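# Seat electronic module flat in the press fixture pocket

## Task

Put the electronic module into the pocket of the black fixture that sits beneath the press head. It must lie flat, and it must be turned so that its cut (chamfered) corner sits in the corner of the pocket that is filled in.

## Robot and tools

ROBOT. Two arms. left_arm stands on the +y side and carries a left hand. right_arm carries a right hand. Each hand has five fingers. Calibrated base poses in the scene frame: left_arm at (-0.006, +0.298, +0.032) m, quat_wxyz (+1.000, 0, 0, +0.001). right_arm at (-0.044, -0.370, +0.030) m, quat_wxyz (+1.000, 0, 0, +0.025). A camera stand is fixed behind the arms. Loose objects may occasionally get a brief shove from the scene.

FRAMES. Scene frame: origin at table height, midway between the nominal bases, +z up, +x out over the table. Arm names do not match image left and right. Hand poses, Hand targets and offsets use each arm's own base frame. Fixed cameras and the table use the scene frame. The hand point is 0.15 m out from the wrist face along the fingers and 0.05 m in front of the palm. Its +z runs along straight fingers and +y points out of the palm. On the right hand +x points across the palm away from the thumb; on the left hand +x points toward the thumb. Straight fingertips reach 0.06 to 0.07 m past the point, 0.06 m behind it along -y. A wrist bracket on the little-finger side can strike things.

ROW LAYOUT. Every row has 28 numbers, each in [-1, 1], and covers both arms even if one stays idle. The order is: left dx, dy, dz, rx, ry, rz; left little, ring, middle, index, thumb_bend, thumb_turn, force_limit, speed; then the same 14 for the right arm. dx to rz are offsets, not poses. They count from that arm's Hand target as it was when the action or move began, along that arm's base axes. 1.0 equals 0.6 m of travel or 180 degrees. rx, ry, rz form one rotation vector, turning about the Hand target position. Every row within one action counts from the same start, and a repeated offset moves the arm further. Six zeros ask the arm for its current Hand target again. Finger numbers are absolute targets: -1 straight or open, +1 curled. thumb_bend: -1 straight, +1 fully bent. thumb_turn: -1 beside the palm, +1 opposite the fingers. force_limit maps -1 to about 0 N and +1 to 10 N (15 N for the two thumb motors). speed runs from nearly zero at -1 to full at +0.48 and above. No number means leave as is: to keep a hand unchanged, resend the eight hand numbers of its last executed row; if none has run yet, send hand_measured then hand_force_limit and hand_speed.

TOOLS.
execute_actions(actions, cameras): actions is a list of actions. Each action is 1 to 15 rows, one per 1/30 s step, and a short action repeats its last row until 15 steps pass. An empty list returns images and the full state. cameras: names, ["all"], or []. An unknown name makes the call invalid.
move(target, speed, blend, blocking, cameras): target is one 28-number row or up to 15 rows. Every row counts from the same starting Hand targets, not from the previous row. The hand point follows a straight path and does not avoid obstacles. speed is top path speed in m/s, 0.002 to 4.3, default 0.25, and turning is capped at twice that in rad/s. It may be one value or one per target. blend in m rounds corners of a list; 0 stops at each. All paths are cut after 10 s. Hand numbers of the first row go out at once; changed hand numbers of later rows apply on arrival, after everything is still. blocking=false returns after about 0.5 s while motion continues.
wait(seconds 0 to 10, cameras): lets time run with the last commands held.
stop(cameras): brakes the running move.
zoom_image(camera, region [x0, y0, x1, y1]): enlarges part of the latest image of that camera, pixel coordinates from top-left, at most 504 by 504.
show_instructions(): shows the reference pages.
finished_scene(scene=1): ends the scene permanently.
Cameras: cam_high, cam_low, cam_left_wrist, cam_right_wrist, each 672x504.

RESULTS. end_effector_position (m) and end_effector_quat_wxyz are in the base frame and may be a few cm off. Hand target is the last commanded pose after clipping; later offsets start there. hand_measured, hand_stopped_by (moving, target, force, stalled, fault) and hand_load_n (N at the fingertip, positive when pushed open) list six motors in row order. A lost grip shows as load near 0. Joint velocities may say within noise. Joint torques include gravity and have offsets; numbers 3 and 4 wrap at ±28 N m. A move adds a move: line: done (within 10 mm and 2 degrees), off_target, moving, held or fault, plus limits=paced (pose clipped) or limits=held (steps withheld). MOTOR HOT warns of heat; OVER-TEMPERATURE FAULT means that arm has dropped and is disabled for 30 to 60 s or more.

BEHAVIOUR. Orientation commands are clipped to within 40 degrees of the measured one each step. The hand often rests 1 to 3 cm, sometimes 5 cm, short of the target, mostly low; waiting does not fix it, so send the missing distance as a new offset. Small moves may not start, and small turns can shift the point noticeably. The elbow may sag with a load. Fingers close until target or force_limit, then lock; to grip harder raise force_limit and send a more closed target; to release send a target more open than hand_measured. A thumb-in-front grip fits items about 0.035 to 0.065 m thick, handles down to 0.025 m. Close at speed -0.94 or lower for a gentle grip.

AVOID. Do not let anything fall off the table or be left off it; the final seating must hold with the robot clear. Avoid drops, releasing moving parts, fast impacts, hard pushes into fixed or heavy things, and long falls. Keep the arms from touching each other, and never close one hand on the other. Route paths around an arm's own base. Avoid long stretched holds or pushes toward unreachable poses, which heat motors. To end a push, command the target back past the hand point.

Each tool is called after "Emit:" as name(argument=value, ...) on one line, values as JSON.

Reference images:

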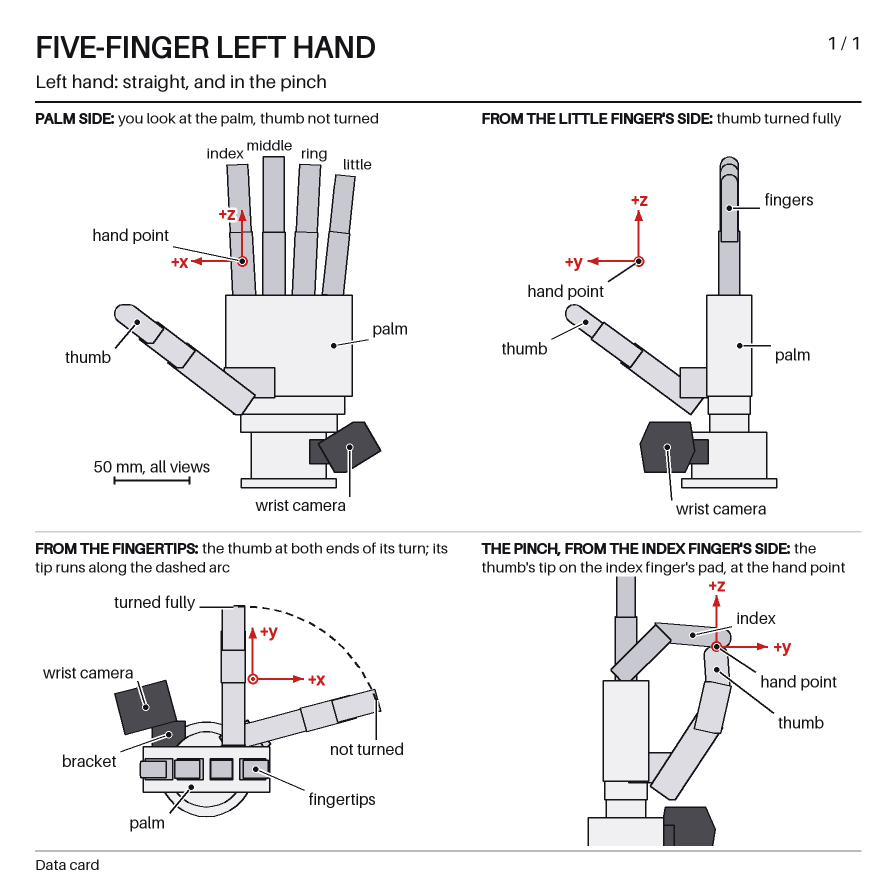

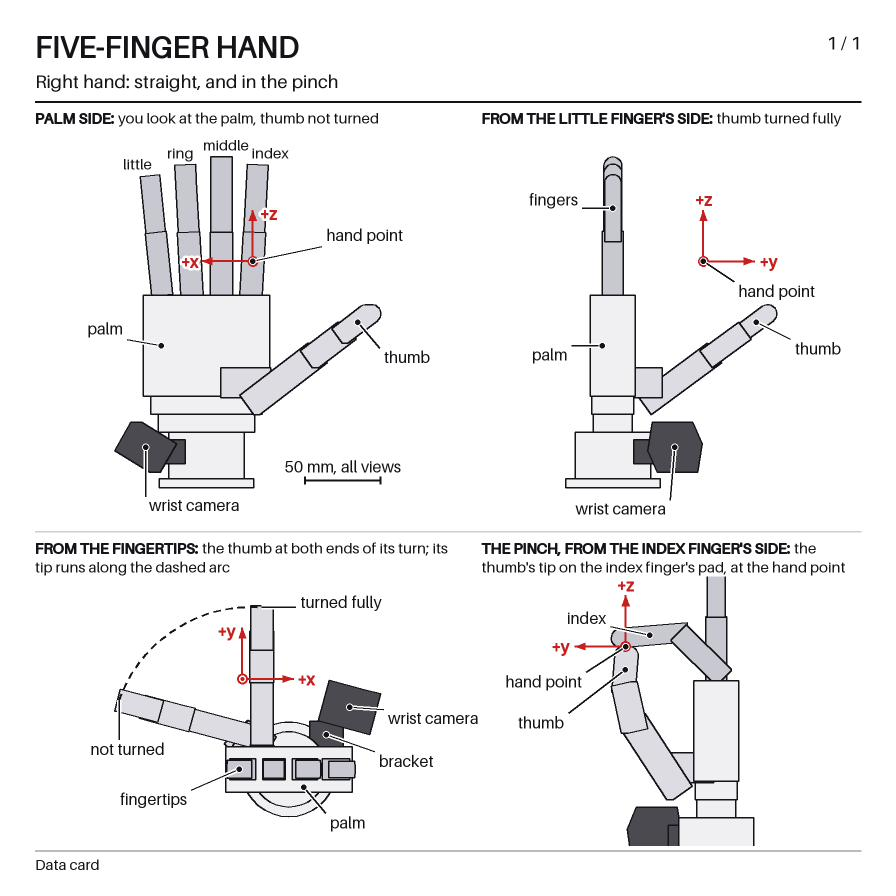

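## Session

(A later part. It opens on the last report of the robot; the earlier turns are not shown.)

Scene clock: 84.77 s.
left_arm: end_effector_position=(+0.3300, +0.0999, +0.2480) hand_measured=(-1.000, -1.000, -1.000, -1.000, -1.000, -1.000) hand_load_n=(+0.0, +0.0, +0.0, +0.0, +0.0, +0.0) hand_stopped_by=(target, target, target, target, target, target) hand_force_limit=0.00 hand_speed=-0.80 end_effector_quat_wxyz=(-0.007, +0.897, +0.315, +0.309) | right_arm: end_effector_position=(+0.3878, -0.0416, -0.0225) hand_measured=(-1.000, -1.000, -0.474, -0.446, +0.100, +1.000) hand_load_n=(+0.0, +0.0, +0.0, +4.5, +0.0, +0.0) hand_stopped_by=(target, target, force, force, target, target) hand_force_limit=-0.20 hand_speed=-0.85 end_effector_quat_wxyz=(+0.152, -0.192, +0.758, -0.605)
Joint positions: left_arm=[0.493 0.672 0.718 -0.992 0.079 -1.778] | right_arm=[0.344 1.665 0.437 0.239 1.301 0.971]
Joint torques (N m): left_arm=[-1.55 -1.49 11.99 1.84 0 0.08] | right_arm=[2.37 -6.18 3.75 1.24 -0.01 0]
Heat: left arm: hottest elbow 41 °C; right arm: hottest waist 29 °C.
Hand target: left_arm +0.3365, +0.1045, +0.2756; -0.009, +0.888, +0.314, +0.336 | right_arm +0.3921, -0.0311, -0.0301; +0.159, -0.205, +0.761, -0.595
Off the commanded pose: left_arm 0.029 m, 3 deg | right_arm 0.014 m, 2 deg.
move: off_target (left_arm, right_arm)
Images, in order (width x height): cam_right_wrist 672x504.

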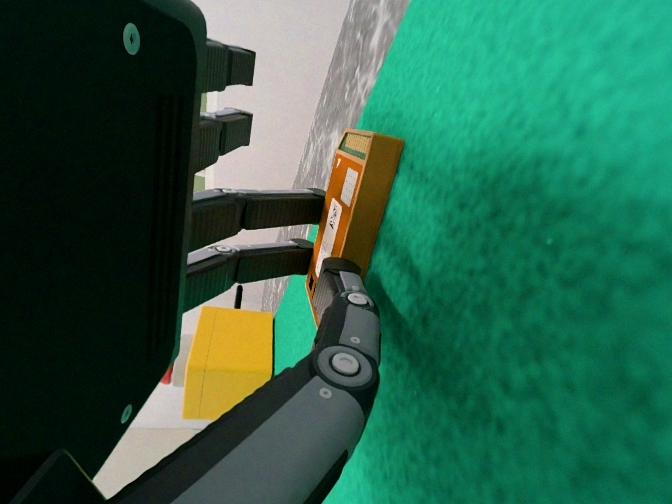

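Emit:
wait(seconds=0.1, cameras=["cam_low", "cam_right_wrist"])

Emit:
zoom_image(camera="cam_low", region=[130, 260, 230, 350])

Scene clock: 85.30 s.
left_arm: end_effector_position=(+0.3300, +0.0999, +0.2480) hand_measured=(-1.000, -1.000, -1.000, -1.000, -1.000, -1.000) hand_load_n=(+0.0, +0.0, +0.0, +0.0, +0.0, +0.0) hand_stopped_by=(target, target, target, target, target, target) hand_force_limit=0.00 hand_speed=-0.80 end_effector_quat_wxyz=(-0.007, +0.897, +0.315, +0.309) | right_arm: end_effector_position=(+0.3878, -0.0416, -0.0225) hand_measured=(-1.000, -1.000, -0.474, -0.446, +0.100, +1.000) hand_load_n=(+0.0, +0.0, +0.0, +4.5, +0.0, +0.0) hand_stopped_by=(target, target, force, force, target, target) hand_force_limit=-0.20 hand_speed=-0.85 end_effector_quat_wxyz=(+0.152, -0.192, +0.758, -0.605)
Joint positions: left_arm=[0.493 0.672 0.718 -0.992 0.079 -1.778] | right_arm=[0.344 1.665 0.437 0.239 1.301 0.971]
Joint torques (N m): left_arm=[-1.55 -1.49 11.97 1.85 0 0.08] | right_arm=[2.43 -6.12 3.7 1.26 -0.01 0]
Heat: left arm: hottest elbow 41 °C; right arm: hottest waist 29 °C.
Hand target: left_arm +0.3365, +0.1045, +0.2756; -0.009, +0.888, +0.314, +0.336 | right_arm +0.3921, -0.0311, -0.0301; +0.159, -0.205, +0.761, -0.595
Off the commanded pose: left_arm 0.029 m, 3 deg | right_arm 0.014 m, 2 deg.
wait: 0.10 s; at rest from the start
Images, in order (width x height): cam_low 672x504, cam_right_wrist 672x504.

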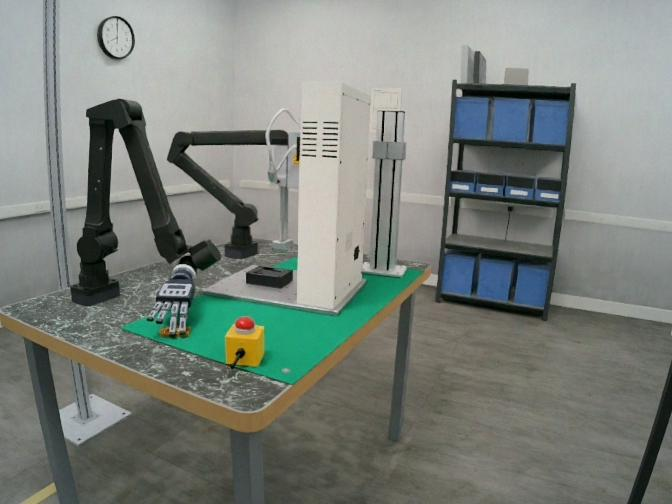

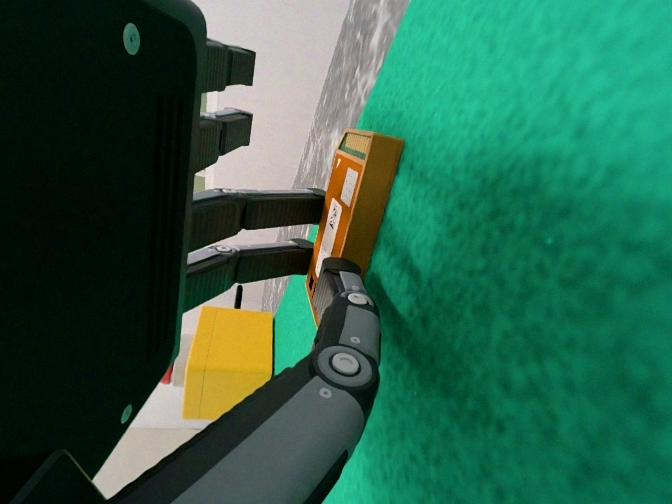

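Scaled by 5.040 from the camera's 672x504 image, which has a finer 960x720 frame.

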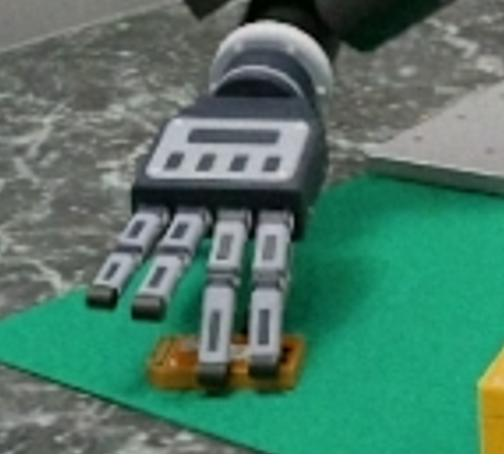

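Emit:
move(target=[[0,0,0,0,0,0,-1,-1,-1,-1,-1,-1,0,-0.8, 0,0,0.02,0,0,0,-1,-1,-1,-0.75,0.1,1,0,-0.3],[0,0,0,0,0,0,-1,-1,-1,-1,-1,-1,0,-0.8, -0.003,0,0.03,0,0,0,-1,-1,-1,-0.75,0,1,0,-0.3]], cameras=["cam_right_wrist"], speed=0.06)

Emit:
zoom_image(camera="cam_right_wrist", region=[220, 80, 480, 340])

Scene clock: 89.70 s.
left_arm: end_effector_position=(+0.3300, +0.0999, +0.2480) hand_measured=(-1.000, -1.000, -1.000, -1.000, -1.000, -1.000) hand_load_n=(+0.0, +0.0, +0.0, +0.0, -0.5, +0.0) hand_stopped_by=(target, target, target, target, target, target) hand_force_limit=0.00 hand_speed=-0.80 end_effector_quat_wxyz=(-0.007, +0.897, +0.315, +0.309) | right_arm: end_effector_position=(+0.3843, -0.0393, -0.0204) hand_measured=(-1.000, -1.000, -1.000, -0.750, +0.000, +1.000) hand_load_n=(+0.0, +0.0, +0.0, +0.0, +0.0, +0.0) hand_stopped_by=(target, target, target, target, target, target) hand_force_limit=0.00 hand_speed=-0.30 end_effector_quat_wxyz=(+0.146, -0.206, +0.762, -0.597)
Joint positions: left_arm=[0.493 0.672 0.718 -0.992 0.079 -1.778] | right_arm=[0.345 1.632 0.437 0.179 1.278 0.971]
Joint torques (N m): left_arm=[-1.55 -1.49 11.99 1.83 0 0.08] | right_arm=[2.37 -9.05 3.92 0.44 0.64 0.03]
Heat: left arm: hottest elbow 42 °C; right arm: hottest waist 29 °C.
Hand target: left_arm +0.3365, +0.1045, +0.2756; -0.009, +0.888, +0.314, +0.336 | right_arm +0.3903, -0.0311, -0.0121; +0.159, -0.205, +0.761, -0.595
Off the commanded pose: left_arm 0.029 m, 3 deg | right_arm 0.013 m, 2 deg.
move: off_target (left_arm, right_arm); target 2's new numbers were sent with right_arm's hand 0.013 m and 1 deg from that target
Images, in order (width x height): cam_right_wrist 672x504.

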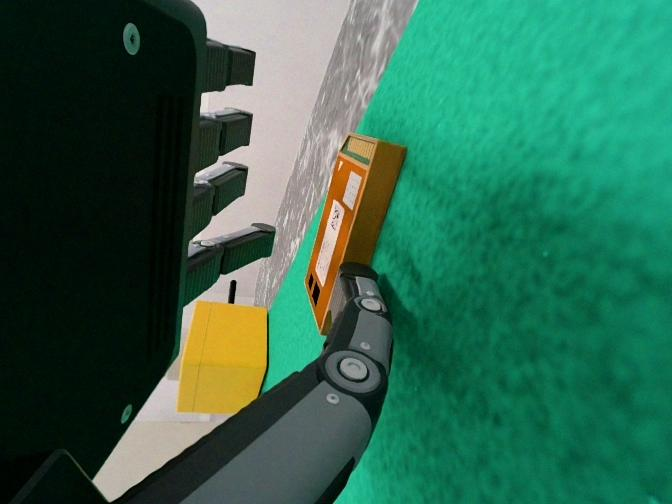

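Scaled by 1.938 from the camera's 672x504 image, which has a finer 960x720 frame.

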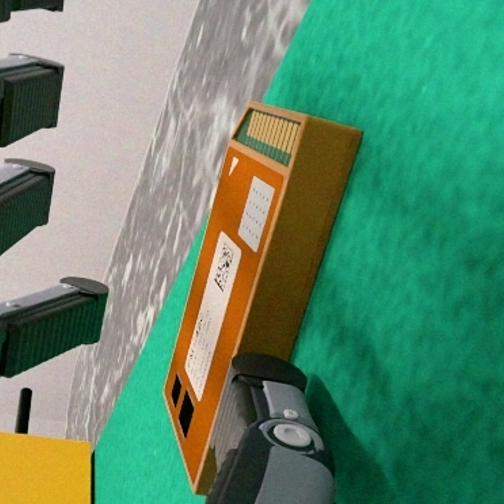

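Emit:
move(target=[0,0,0,0,0,0,-1,-1,-1,-1,-1,-1,0,-0.8, -0.002,0,-0.024,0,0,0,-1,-1,-1,-0.75,0,1,0,-0.3], cameras=["cam_right_wrist"], speed=0.06)

Emit:
zoom_image(camera="cam_right_wrist", region=[220, 80, 480, 340])

Scene clock: 91.33 s.
left_arm: end_effector_position=(+0.3300, +0.0999, +0.2480) hand_measured=(-1.000, -1.000, -1.000, -1.000, -1.000, -1.000) hand_load_n=(+0.0, +0.0, +0.0, +0.0, +0.0, +0.0) hand_stopped_by=(target, target, target, target, target, target) hand_force_limit=0.00 hand_speed=-0.80 end_effector_quat_wxyz=(-0.007, +0.897, +0.315, +0.309) | right_arm: end_effector_position=(+0.3853, -0.0384, -0.0232) hand_measured=(-1.000, -1.000, -1.000, -0.750, +0.000, +1.000) hand_load_n=(+0.0, +0.0, +0.0, +0.0, -1.0, -1.0) hand_stopped_by=(target, target, target, target, target, target) hand_force_limit=0.00 hand_speed=-0.30 end_effector_quat_wxyz=(+0.147, -0.206, +0.761, -0.597)
Joint positions: left_arm=[0.493 0.672 0.718 -0.992 0.079 -1.778] | right_arm=[0.347 1.645 0.437 0.199 1.278 0.966]
Joint torques (N m): left_arm=[-1.49 -1.49 11.97 1.84 0 0.08] | right_arm=[2.43 -6.07 3.51 1.85 0.67 0.09]
Heat: left arm: hottest elbow 42 °C; right arm: hottest waist 29 °C.
Hand target: left_arm +0.3365, +0.1045, +0.2756; -0.009, +0.888, +0.314, +0.336 | right_arm +0.3891, -0.0311, -0.0265; +0.159, -0.205, +0.761, -0.595
Off the commanded pose: left_arm 0.029 m, 3 deg | right_arm 0.009 m, 1 deg.
move: off_target (left_arm)
Images, in order (width x height): cam_right_wrist 672x504.

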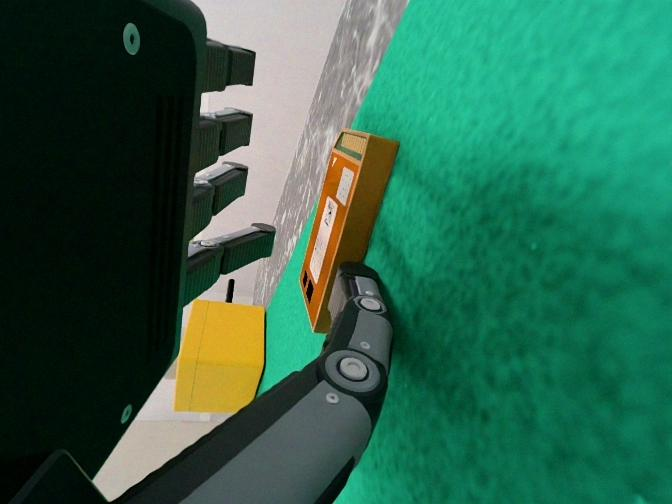

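Scaled by 1.938 from the camera's 672x504 image, which has a finer 960x720 frame.

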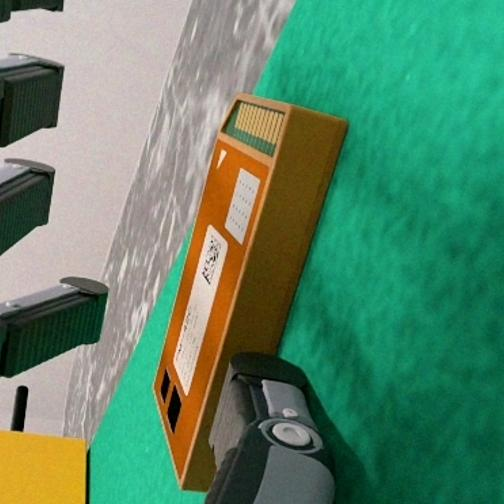

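Emit:
move(target=[0,0,0,0,0,0,-1,-1,-1,-1,-1,-1,0,-0.8, 0,0,0,0,0,0,-1,-1,-1,-0.2,0,1,0,-0.88], cameras=["cam_right_wrist", "cam_low"], speed=0.06)

Emit:
zoom_image(camera="cam_right_wrist", region=[220, 80, 480, 340])

Emit:
zoom_image(camera="cam_low", region=[130, 260, 230, 350])

Scene clock: 93.63 s.
left_arm: end_effector_position=(+0.3300, +0.0999, +0.2480) hand_measured=(-1.000, -1.000, -1.000, -1.000, -1.000, -1.000) hand_load_n=(+0.0, +0.0, +0.0, +0.0, +0.0, +0.0) hand_stopped_by=(target, target, target, target, target, target) hand_force_limit=0.00 hand_speed=-0.80 end_effector_quat_wxyz=(-0.007, +0.897, +0.315, +0.309) | right_arm: end_effector_position=(+0.3876, -0.0395, -0.0192) hand_measured=(-1.000, -1.000, -1.000, -0.386, +0.000, +1.000) hand_load_n=(+0.0, +0.0, +0.0, +5.0, +1.0, -0.5) hand_stopped_by=(target, target, target, force, target, target) hand_force_limit=0.00 hand_speed=-0.88 end_effector_quat_wxyz=(+0.155, -0.193, +0.760, -0.601)
Joint positions: left_arm=[0.493 0.672 0.718 -0.992 0.079 -1.778] | right_arm=[0.347 1.645 0.437 0.213 1.293 0.98]
Joint torques (N m): left_arm=[-1.55 -1.49 11.99 1.84 0 0.08] | right_arm=[2.55 -6.07 3.45 1.31 0.26 0]
Heat: left arm: hottest elbow 42 °C; right arm: hottest waist 29 °C.
Hand target: left_arm +0.3365, +0.1045, +0.2756; -0.009, +0.888, +0.314, +0.336 | right_arm +0.3891, -0.0311, -0.0265; +0.159, -0.205, +0.761, -0.595
Off the commanded pose: left_arm 0.029 m, 3 deg | right_arm 0.011 m, 2 deg.
move: off_target (left_arm, right_arm)
Images, in order (width x height): cam_low 672x504, cam_right_wrist 672x504.

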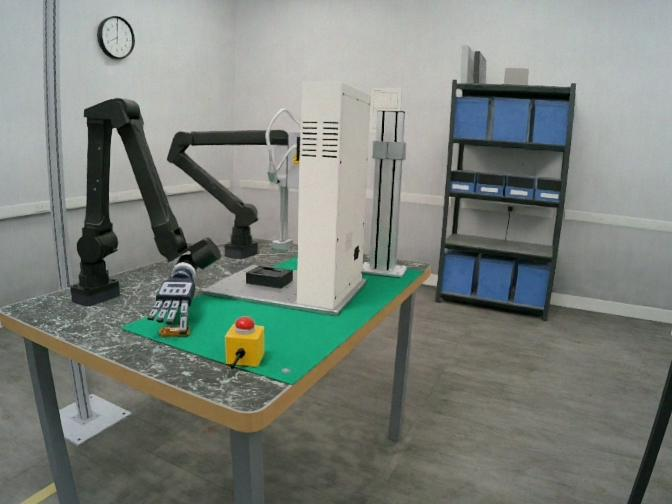

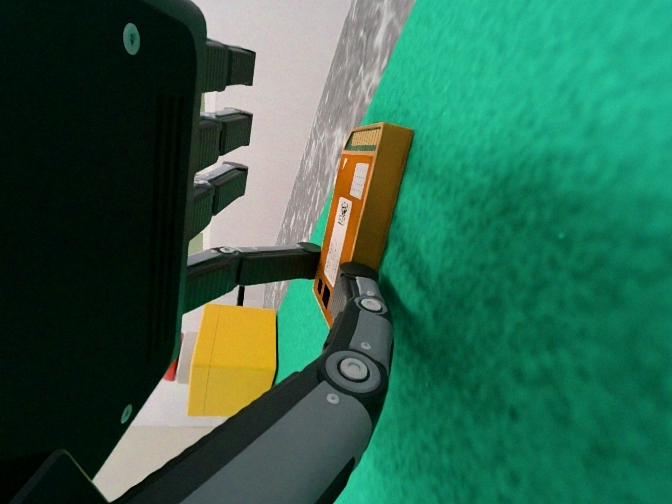

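Scaled by 1.938 from the camera's 672x504 image, which has a finer 960x720 frame.

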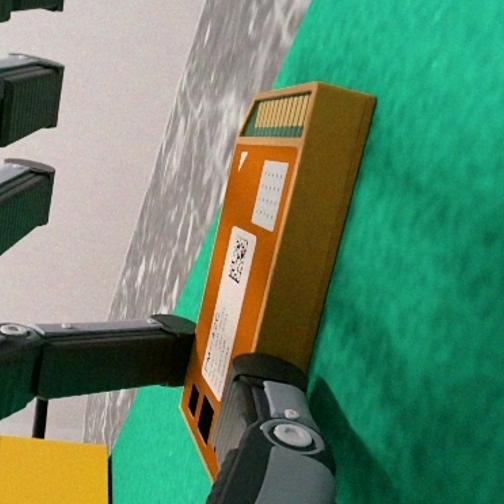

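Scaled by 5.040 from the camera's 672x504 image, which has a finer 960x720 frame.

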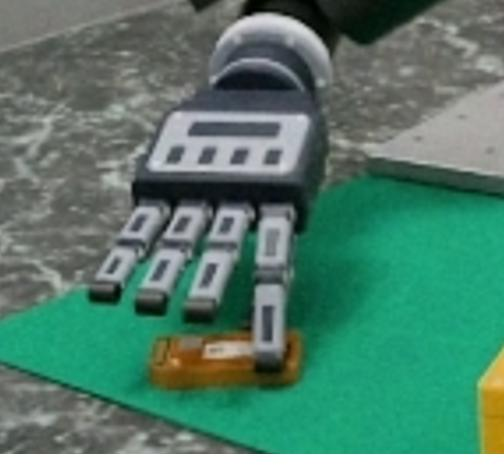

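Emit:
move(target=[0,0,0,0,0,0,-1,-1,-1,-1,-1,-1,0,-0.8, 0,0,-0.02,0,0,0,-1,-1,-1,-0.2,0,1,0,-0.88], cameras=["cam_right_wrist", "cam_low"], speed=0.06)

Emit:
zoom_image(camera="cam_low", region=[150, 300, 210, 350])

Scene clock: 94.87 s.
left_arm: end_effector_position=(+0.3300, +0.0999, +0.2480) hand_measured=(-1.000, -1.000, -1.000, -1.000, -1.000, -1.000) hand_load_n=(+0.0, +0.0, +0.0, +0.0, +0.0, +0.0) hand_stopped_by=(target, target, target, target, target, target) hand_force_limit=0.00 hand_speed=-0.80 end_effector_quat_wxyz=(-0.007, +0.897, +0.315, +0.309) | right_arm: end_effector_position=(+0.3892, -0.0395, -0.0211) hand_measured=(-1.000, -1.000, -1.000, -0.386, +0.000, +1.000) hand_load_n=(+0.0, +0.0, +0.0, +7.5, +0.0, -1.5) hand_stopped_by=(target, target, target, force, target, target) hand_force_limit=0.00 hand_speed=-0.88 end_effector_quat_wxyz=(+0.159, -0.186, +0.756, -0.607)
Joint positions: left_arm=[0.493 0.672 0.718 -0.992 0.079 -1.778] | right_arm=[0.351 1.67 0.437 0.25 1.312 0.982]
Joint torques (N m): left_arm=[-1.55 -1.49 11.99 1.84 0 0.08] | right_arm=[2.61 -4.66 3.22 1.62 -0.44 0.03]
Heat: left arm: hottest elbow 42 °C; right arm: hottest waist 29 °C.
Hand target: left_arm +0.3365, +0.1045, +0.2756; -0.009, +0.888, +0.314, +0.336 | right_arm +0.3891, -0.0311, -0.0385; +0.159, -0.205, +0.761, -0.595
Off the commanded pose: left_arm 0.029 m, 3 deg | right_arm 0.019 m, 3 deg.
move: off_target (left_arm, right_arm)
Images, in order (width x height): cam_low 672x504, cam_right_wrist 672x504.

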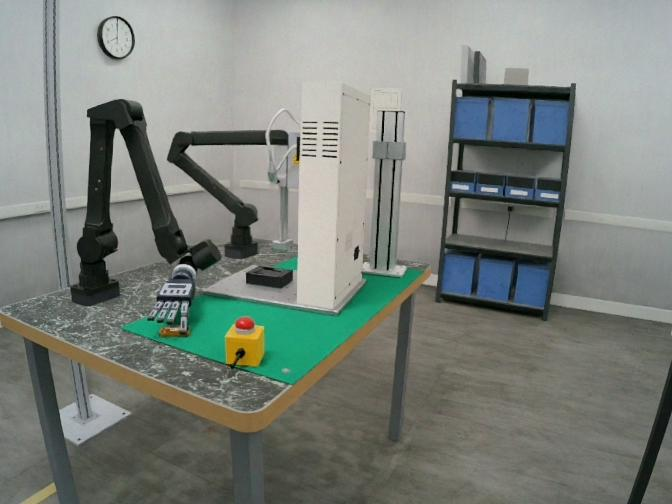

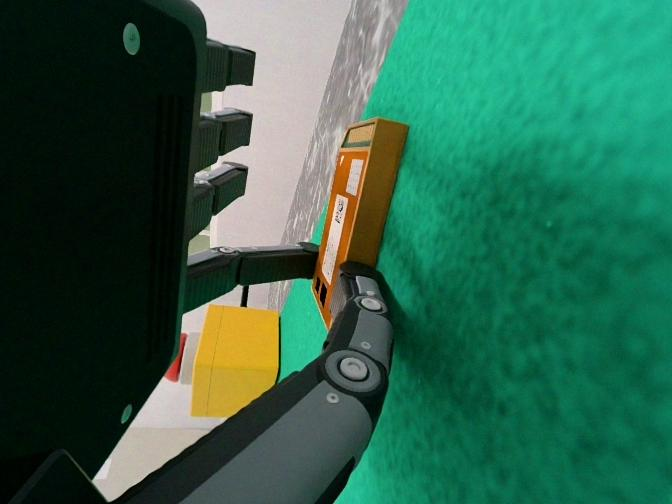

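Scaled by 8.400 from the camera's 672x504 image, which has a finer 960x720 frame.

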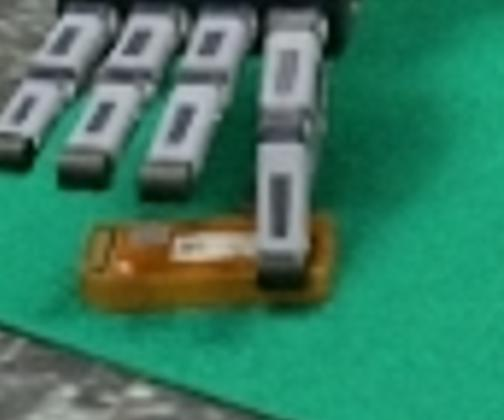

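Emit:
move(target=[0,0,0,0,0,0,-1,-1,-1,-1,-1,-1,0,-0.8, 0,0,0.055,0,0,0,-1,-1,-1,-0.2,0,1,0,-0.88], cameras=["cam_right_wrist", "cam_low"], speed=0.04)

Emit:
zoom_image(camera="cam_low", region=[150, 300, 210, 350])

Scene clock: 96.73 s.
left_arm: end_effector_position=(+0.3300, +0.0999, +0.2480) hand_measured=(-1.000, -1.000, -1.000, -1.000, -1.000, -1.000) hand_load_n=(+0.5, +0.0, +0.0, +0.0, -0.5, +0.0) hand_stopped_by=(target, target, target, target, target, target) hand_force_limit=0.00 hand_speed=-0.80 end_effector_quat_wxyz=(-0.007, +0.897, +0.315, +0.309) | right_arm: end_effector_position=(+0.3840, -0.0393, -0.0127) hand_measured=(-1.000, -1.000, -1.000, -0.384, +0.000, +1.000) hand_load_n=(+0.0, +0.0, +0.0, +0.0, +0.0, +0.0) hand_stopped_by=(target, target, target, force, target, target) hand_force_limit=0.00 hand_speed=-0.88 end_effector_quat_wxyz=(+0.148, -0.202, +0.762, -0.597)
Joint positions: left_arm=[0.493 0.672 0.718 -0.992 0.079 -1.778] | right_arm=[0.347 1.601 0.437 0.147 1.281 0.982]
Joint torques (N m): left_arm=[-1.49 -1.49 11.99 1.85 0 0.08] | right_arm=[2.32 -8.82 4.14 0.49 0.59 -0.04]
Heat: left arm: hottest elbow 42 °C; right arm: hottest waist 29 °C.
Hand target: left_arm +0.3365, +0.1045, +0.2756; -0.009, +0.888, +0.314, +0.336 | right_arm +0.3891, -0.0311, -0.0055; +0.159, -0.205, +0.761, -0.595
Off the commanded pose: left_arm 0.029 m, 3 deg | right_arm 0.012 m, 1 deg.
move: off_target (left_arm, right_arm)
Images, in order (width x height): cam_low 672x504, cam_right_wrist 672x504.

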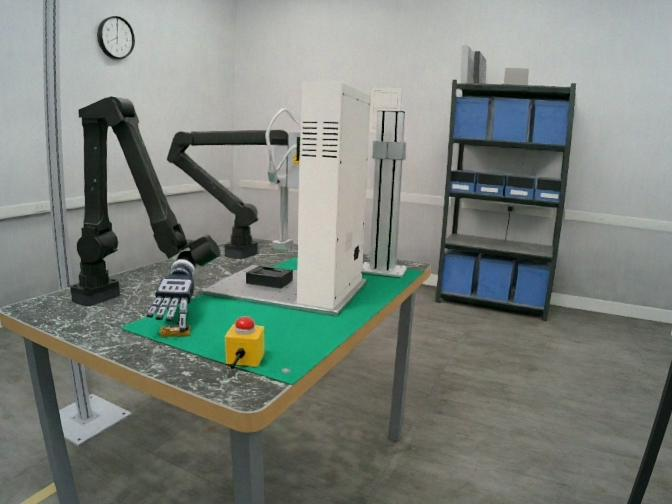

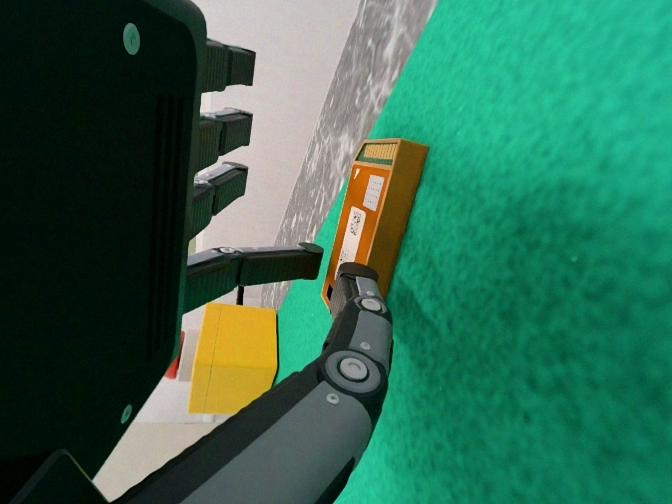

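Scaled by 8.400 from the camera's 672x504 image, which has a finer 960x720 frame.

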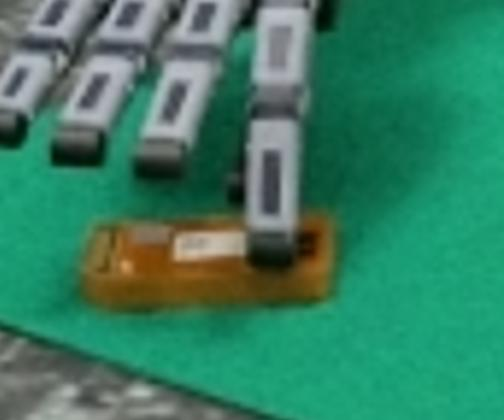

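Emit:
move(target=[0,0,0,0,0,0,-1,-1,-1,-1,-1,-1,0,-0.8, -0.0135,-0.059,0.085,0.1251,0.0722,0.0167,-1,-1,-1,-0.35,-0.7,0.82,0,-0.3], cameras=["cam_right_wrist"], speed=0.1)

Emit:
zoom_image(camera="cam_right_wrist", region=[240, 120, 540, 380])

Scene clock: 102.70 s.
left_arm: end_effector_position=(+0.3300, +0.0999, +0.2480) hand_measured=(-1.000, -1.000, -1.000, -1.000, -1.000, -1.000) hand_load_n=(+0.0, +0.0, +0.0, +0.0, +0.0, +0.0) hand_stopped_by=(target, target, target, target, target, target) hand_force_limit=0.00 hand_speed=-0.80 end_effector_quat_wxyz=(-0.007, +0.897, +0.315, +0.309) | right_arm: end_effector_position=(+0.3557, -0.0609, +0.0174) hand_measured=(-1.000, -1.000, -1.000, -0.350, -0.700, +0.820) hand_load_n=(+0.0, +0.0, +0.0, +0.0, +0.0, +0.0) hand_stopped_by=(target, target, target, target, target, target) hand_force_limit=0.00 hand_speed=-0.30 end_effector_quat_wxyz=(+0.102, -0.270, +0.872, -0.395)
Joint positions: left_arm=[0.493 0.672 0.718 -0.992 0.079 -1.778] | right_arm=[0.048 1.219 0.5 -0.356 0.711 0.83]
Joint torques (N m): left_arm=[-1.55 -1.49 11.99 1.85 0 0.08] | right_arm=[0.62 -6.53 10.28 0.55 0.35 -0.12]
Heat: left arm: hottest elbow 43 °C; right arm: hottest waist 29 °C.
Hand target: left_arm +0.3365, +0.1045, +0.2756; -0.009, +0.888, +0.314, +0.336 | right_arm +0.3810, -0.0665, +0.0455; +0.124, -0.255, +0.870, -0.404
Off the commanded pose: left_arm 0.029 m, 3 deg | right_arm 0.038 m, 3 deg.
move: off_target (left_arm, right_arm)
Images, in order (width x height): cam_right_wrist 672x504.

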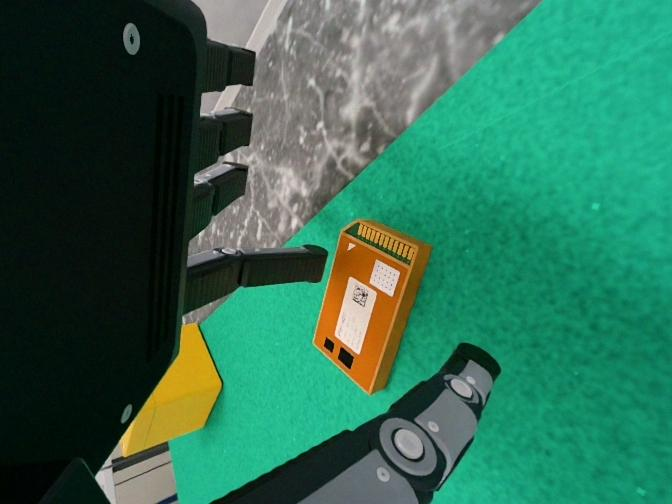

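Scaled by 1.680 from the camera's 672x504 image, which has a finer 960x720 frame.

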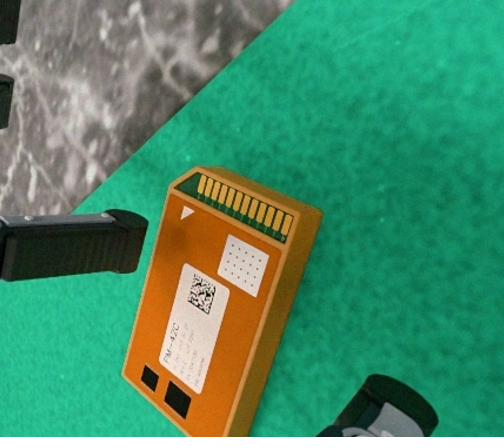

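Emit:
move(target=[0,0,0,0,0,0,-1,-1,-1,-1,-1,-1,0,-0.8, 0.0455,-0.0075,0,0.006,0.004,0.022,-1,-1,-1,-0.35,-0.7,0.82,0,-0.3], cameras=["cam_right_wrist"], speed=0.08)

Emit:
zoom_image(camera="cam_right_wrist", region=[240, 100, 540, 400])

Scene clock: 104.90 s.
left_arm: end_effector_position=(+0.3300, +0.0999, +0.2480) hand_measured=(-1.000, -1.000, -1.000, -1.000, -1.000, -1.000) hand_load_n=(+0.0, +0.0, +0.0, -0.5, +0.0, +0.0) hand_stopped_by=(target, target, target, target, target, target) hand_force_limit=0.00 hand_speed=-0.80 end_effector_quat_wxyz=(-0.007, +0.897, +0.315, +0.309) | right_arm: end_effector_position=(+0.3776, -0.0630, +0.0252) hand_measured=(-1.000, -1.000, -1.000, -0.350, -0.700, +0.820) hand_load_n=(+0.0, +0.0, +0.0, +0.0, +0.0, +0.0) hand_stopped_by=(target, target, target, target, target, target) hand_force_limit=0.00 hand_speed=-0.30 end_effector_quat_wxyz=(+0.113, -0.301, +0.868, -0.378)
Joint positions: left_arm=[0.493 0.672 0.718 -0.992 0.079 -1.778] | right_arm=[0.003 1.245 0.551 -0.327 0.631 0.722]
Joint torques (N m): left_arm=[-1.49 -1.49 11.99 1.85 0 0.08] | right_arm=[0.67 -4.72 10.48 2.13 0.3 -0.11]
Heat: left arm: hottest elbow 43 °C; right arm: hottest waist 29 °C.
Hand target: left_arm +0.3365, +0.1045, +0.2756; -0.009, +0.888, +0.314, +0.336 | right_arm +0.4083, -0.0710, +0.0455; +0.135, -0.287, +0.865, -0.390
Off the commanded pose: left_arm 0.029 m, 3 deg | right_arm 0.038 m, 3 deg.
move: off_target (left_arm, right_arm)
Images, in order (width x height): cam_right_wrist 672x504.

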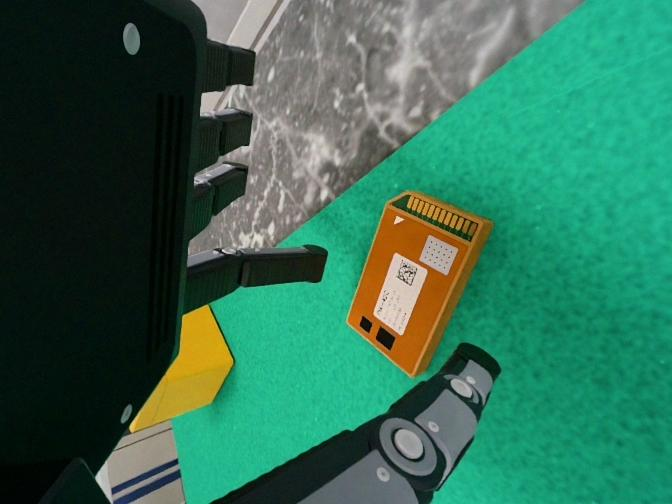

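Scaled by 1.680 from the camera's 672x504 image, which has a finer 960x720 frame.

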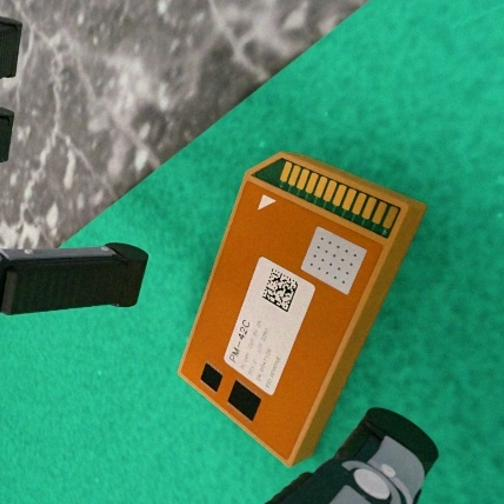

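Emit:
move(target=[0,0,0,0,0,0,-1,-1,-1,-1,-1,-1,0,-0.8, -0.006,0.0,-0.04,-0.0155,-0.0117,0,-1,-1,-1,-0.35,-0.7,0.82,0,-0.3], cameras=["cam_right_wrist"], speed=0.06)

Emit:
zoom_image(camera="cam_right_wrist", region=[240, 100, 540, 400])

Scene clock: 106.87 s.
left_arm: end_effector_position=(+0.3300, +0.0999, +0.2480) hand_measured=(-1.000, -1.000, -1.000, -1.000, -1.000, -1.000) hand_load_n=(+0.0, +0.0, +0.0, +0.0, -0.5, +0.0) hand_stopped_by=(target, target, target, target, target, target) hand_force_limit=0.00 hand_speed=-0.80 end_effector_quat_wxyz=(-0.007, +0.897, +0.315, +0.309) | right_arm: end_effector_position=(+0.4085, -0.0714, +0.0301) hand_measured=(-1.000, -1.000, -1.000, -0.350, -0.700, +0.820) hand_load_n=(+0.0, +0.0, +0.0, +0.0, +0.0, +0.0) hand_stopped_by=(target, target, target, target, target, target) hand_force_limit=0.00 hand_speed=-0.30 end_effector_quat_wxyz=(+0.150, -0.274, +0.856, -0.412)
Joint positions: left_arm=[0.493 0.672 0.718 -0.992 0.079 -1.778] | right_arm=[0.003 1.296 0.551 -0.163 0.674 0.713]
Joint torques (N m): left_arm=[-1.55 -1.49 11.99 1.85 0 0.08] | right_arm=[2.43 -5.19 5.39 2.26 0.73 -0.09]
Heat: left arm: hottest elbow 43 °C; right arm: hottest waist 29 °C.
Hand target: left_arm +0.3365, +0.1045, +0.2756; -0.009, +0.888, +0.314, +0.336 | right_arm +0.4047, -0.0710, +0.0215; +0.144, -0.283, +0.852, -0.416
Off the commanded pose: left_arm 0.029 m, 3 deg | right_arm 0.009 m, 1 deg.
move: off_target (left_arm)
Images, in order (width x height): cam_right_wrist 672x504.

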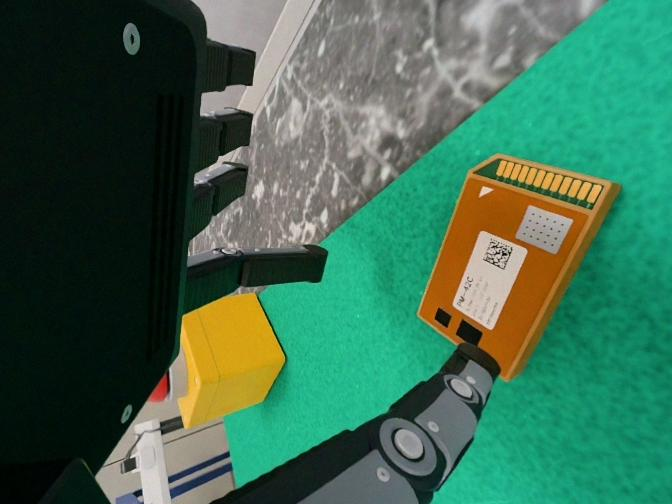

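Scaled by 1.680 from the camera's 672x504 image, which has a finer 960x720 frame.

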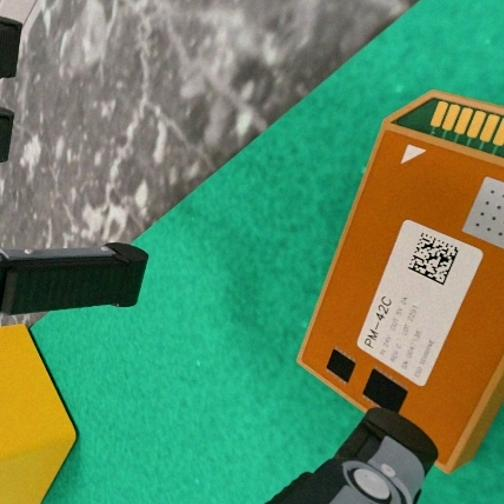

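Emit:
move(target=[0,0,0,0,0,0,-1,-1,-1,-1,-1,-1,0,-0.8, -0.0457,0.0143,-0.012,0,0,0,-1,-1,-1,-0.35,-0.7,0.82,0,-0.3], cameras=[], speed=0.06)

Scene clock: 108.67 s.
left_arm: end_effector_position=(+0.3300, +0.0999, +0.2480) hand_measured=(-1.000, -1.000, -1.000, -1.000, -1.000, -1.000) hand_load_n=(+0.0, +0.0, +0.0, +0.0, +0.0, +0.0) hand_stopped_by=(target, target, target, target, target, target) hand_force_limit=0.00 hand_speed=-0.80 end_effector_quat_wxyz=(-0.007, +0.897, +0.315, +0.309) | right_arm: end_effector_position=(+0.3745, -0.0677, +0.0082) hand_measured=(-1.000, -1.000, -1.000, -0.350, -0.700, +0.820) hand_load_n=(+0.0, +0.0, +0.0, +0.0, +0.0, +0.0) hand_stopped_by=(target, target, target, target, target, target) hand_force_limit=0.00 hand_speed=-0.30 end_effector_quat_wxyz=(+0.128, -0.286, +0.856, -0.410)
Joint positions: left_arm=[0.493 0.672 0.718 -0.992 0.079 -1.778] | right_arm=[0.023 1.274 0.474 -0.161 0.694 0.722]
Joint torques (N m): left_arm=[-1.55 -1.49 11.99 1.85 0 0.08] | right_arm=[2.49 -6.95 5.42 1.98 0.77 0.09]
Heat: left arm: hottest elbow 43 °C; right arm: hottest waist 29 °C.
Hand target: left_arm +0.3365, +0.1045, +0.2756; -0.009, +0.888, +0.314, +0.336 | right_arm +0.3773, -0.0624, +0.0143; +0.144, -0.283, +0.852, -0.416
Off the commanded pose: left_arm 0.029 m, 3 deg | right_arm 0.009 m, 2 deg.
move: off_target (left_arm)
No camera images: "cameras" was empty.

Emit:
move(target=[0,0,0,0,0,0,-1,-1,-1,-1,-1,-1,0,-0.8, 0.0,0.012,0,0,0,0,-1,-1,-1,-0.35,-0.7,0.82,0,-0.3], cameras=["cam_right_wrist"], speed=0.06)

Emit:
zoom_image(camera="cam_right_wrist", region=[240, 100, 540, 400])

Scene clock: 110.20 s.
left_arm: end_effector_position=(+0.3300, +0.0999, +0.2480) hand_measured=(-1.000, -1.000, -1.000, -1.000, -1.000, -1.000) hand_load_n=(+0.0, +0.0, +0.0, +0.0, +0.0, +0.0) hand_stopped_by=(target, target, target, target, target, target) hand_force_limit=0.00 hand_speed=-0.80 end_effector_quat_wxyz=(-0.007, +0.897, +0.315, +0.309) | right_arm: end_effector_position=(+0.3772, -0.0605, +0.0097) hand_measured=(-1.000, -1.000, -1.000, -0.350, -0.700, +0.820) hand_load_n=(+0.0, +0.0, +0.0, +0.0, +0.0, +0.0) hand_stopped_by=(target, target, target, target, target, target) hand_force_limit=0.00 hand_speed=-0.30 end_effector_quat_wxyz=(+0.136, -0.282, +0.856, -0.412)
Joint positions: left_arm=[0.493 0.672 0.718 -0.992 0.079 -1.778] | right_arm=[0.048 1.274 0.474 -0.161 0.707 0.75]
Joint torques (N m): left_arm=[-1.49 -1.49 11.97 1.85 0 0.08] | right_arm=[2.73 -6.89 5.68 1.11 0.78 0.1]
Heat: left arm: hottest elbow 43 °C; right arm: hottest wrist yaw 29 °C.
Hand target: left_arm +0.3365, +0.1045, +0.2756; -0.009, +0.888, +0.314, +0.336 | right_arm +0.3773, -0.0552, +0.0143; +0.144, -0.283, +0.852, -0.416
Off the commanded pose: left_arm 0.029 m, 3 deg | right_arm 0.007 m, 1 deg.
move: off_target (left_arm)
Images, in order (width x height): cam_right_wrist 672x504.

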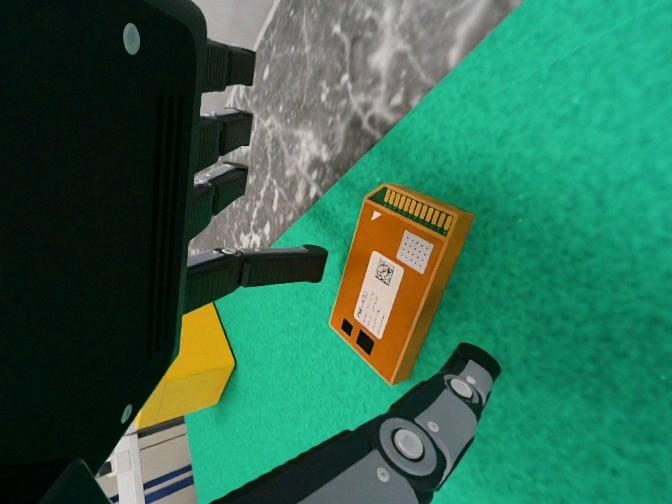

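Scaled by 1.680 from the camera's 672x504 image, which has a finer 960x720 frame.

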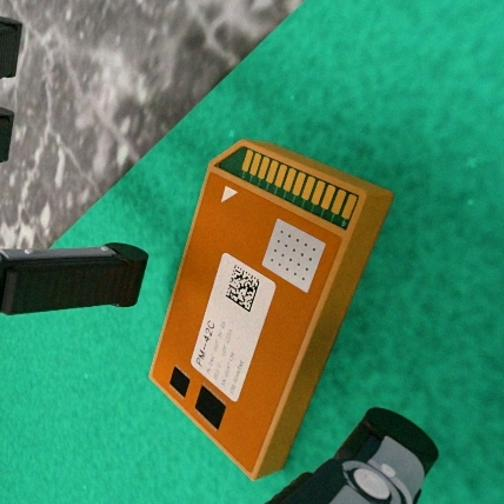

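Emit:
move(target=[0,0,0,0,0,0,-1,-1,-1,-1,-1,-1,0,-0.8, 0.0,0.0,-0.025,0,0,0,-1,-1,-1,-0.35,-0.7,0.82,0,-0.3], cameras=["cam_right_wrist", "cam_low"], speed=0.05)

Emit:
zoom_image(camera="cam_right_wrist", region=[240, 100, 540, 400])

Emit:
zoom_image(camera="cam_low", region=[140, 280, 220, 350])

Scene clock: 111.90 s.
left_arm: end_effector_position=(+0.3300, +0.0999, +0.2480) hand_measured=(-1.000, -1.000, -1.000, -1.000, -1.000, -1.000) hand_load_n=(+0.0, +0.0, +0.0, +0.0, +0.0, +0.0) hand_stopped_by=(target, target, target, target, target, target) hand_force_limit=0.00 hand_speed=-0.80 end_effector_quat_wxyz=(-0.007, +0.897, +0.315, +0.309) | right_arm: end_effector_position=(+0.3773, -0.0599, +0.0045) hand_measured=(-1.000, -1.000, -1.000, -0.350, -0.700, +0.820) hand_load_n=(+0.0, +0.0, +0.0, +0.0, +0.0, +0.0) hand_stopped_by=(target, target, target, target, target, target) hand_force_limit=0.00 hand_speed=-0.30 end_effector_quat_wxyz=(+0.141, -0.281, +0.855, -0.413)
Joint positions: left_arm=[0.493 0.672 0.718 -0.992 0.079 -1.778] | right_arm=[0.049 1.288 0.46 -0.123 0.707 0.75]
Joint torques (N m): left_arm=[-1.49 -1.49 11.97 1.84 0 0.08] | right_arm=[2.61 -4.48 5.23 2.15 0.77 0.1]
Heat: left arm: hottest elbow 43 °C; right arm: hottest wrist yaw 29 °C.
Hand target: left_arm +0.3365, +0.1045, +0.2756; -0.009, +0.888, +0.314, +0.336 | right_arm +0.3773, -0.0552, -0.0007; +0.144, -0.283, +0.852, -0.416
Off the commanded pose: left_arm 0.029 m, 3 deg | right_arm 0.007 m, 1 deg.
move: off_target (left_arm)
Images, in order (width x height): cam_low 672x504, cam_right_wrist 672x504.

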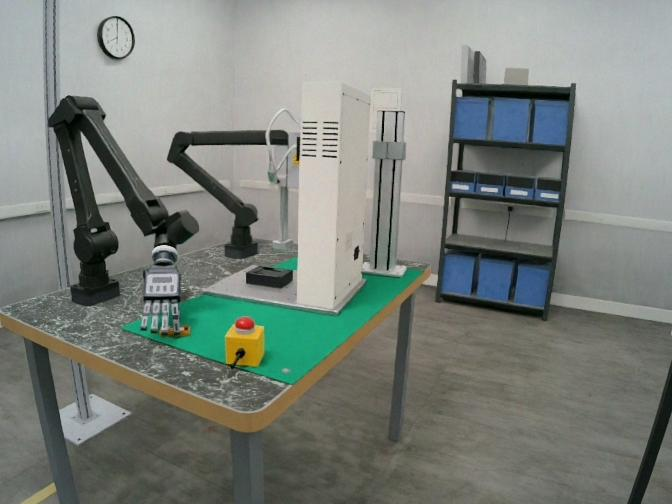

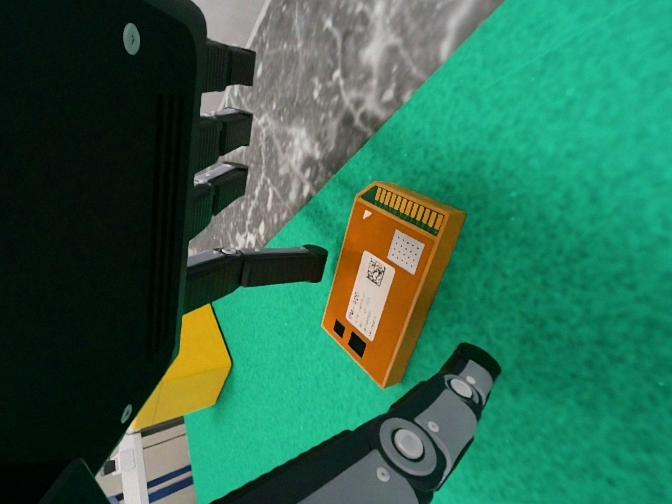

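Scaled by 1.680 from the camera's 672x504 image, which has a finer 960x720 frame.

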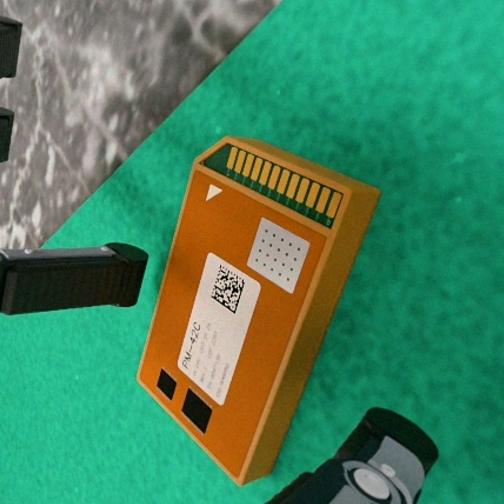

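Scaled by 6.300 from the camera's 672x504 image, which has a finer 960x720 frame.

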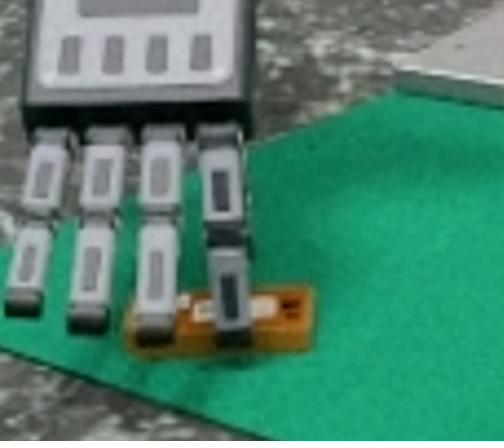

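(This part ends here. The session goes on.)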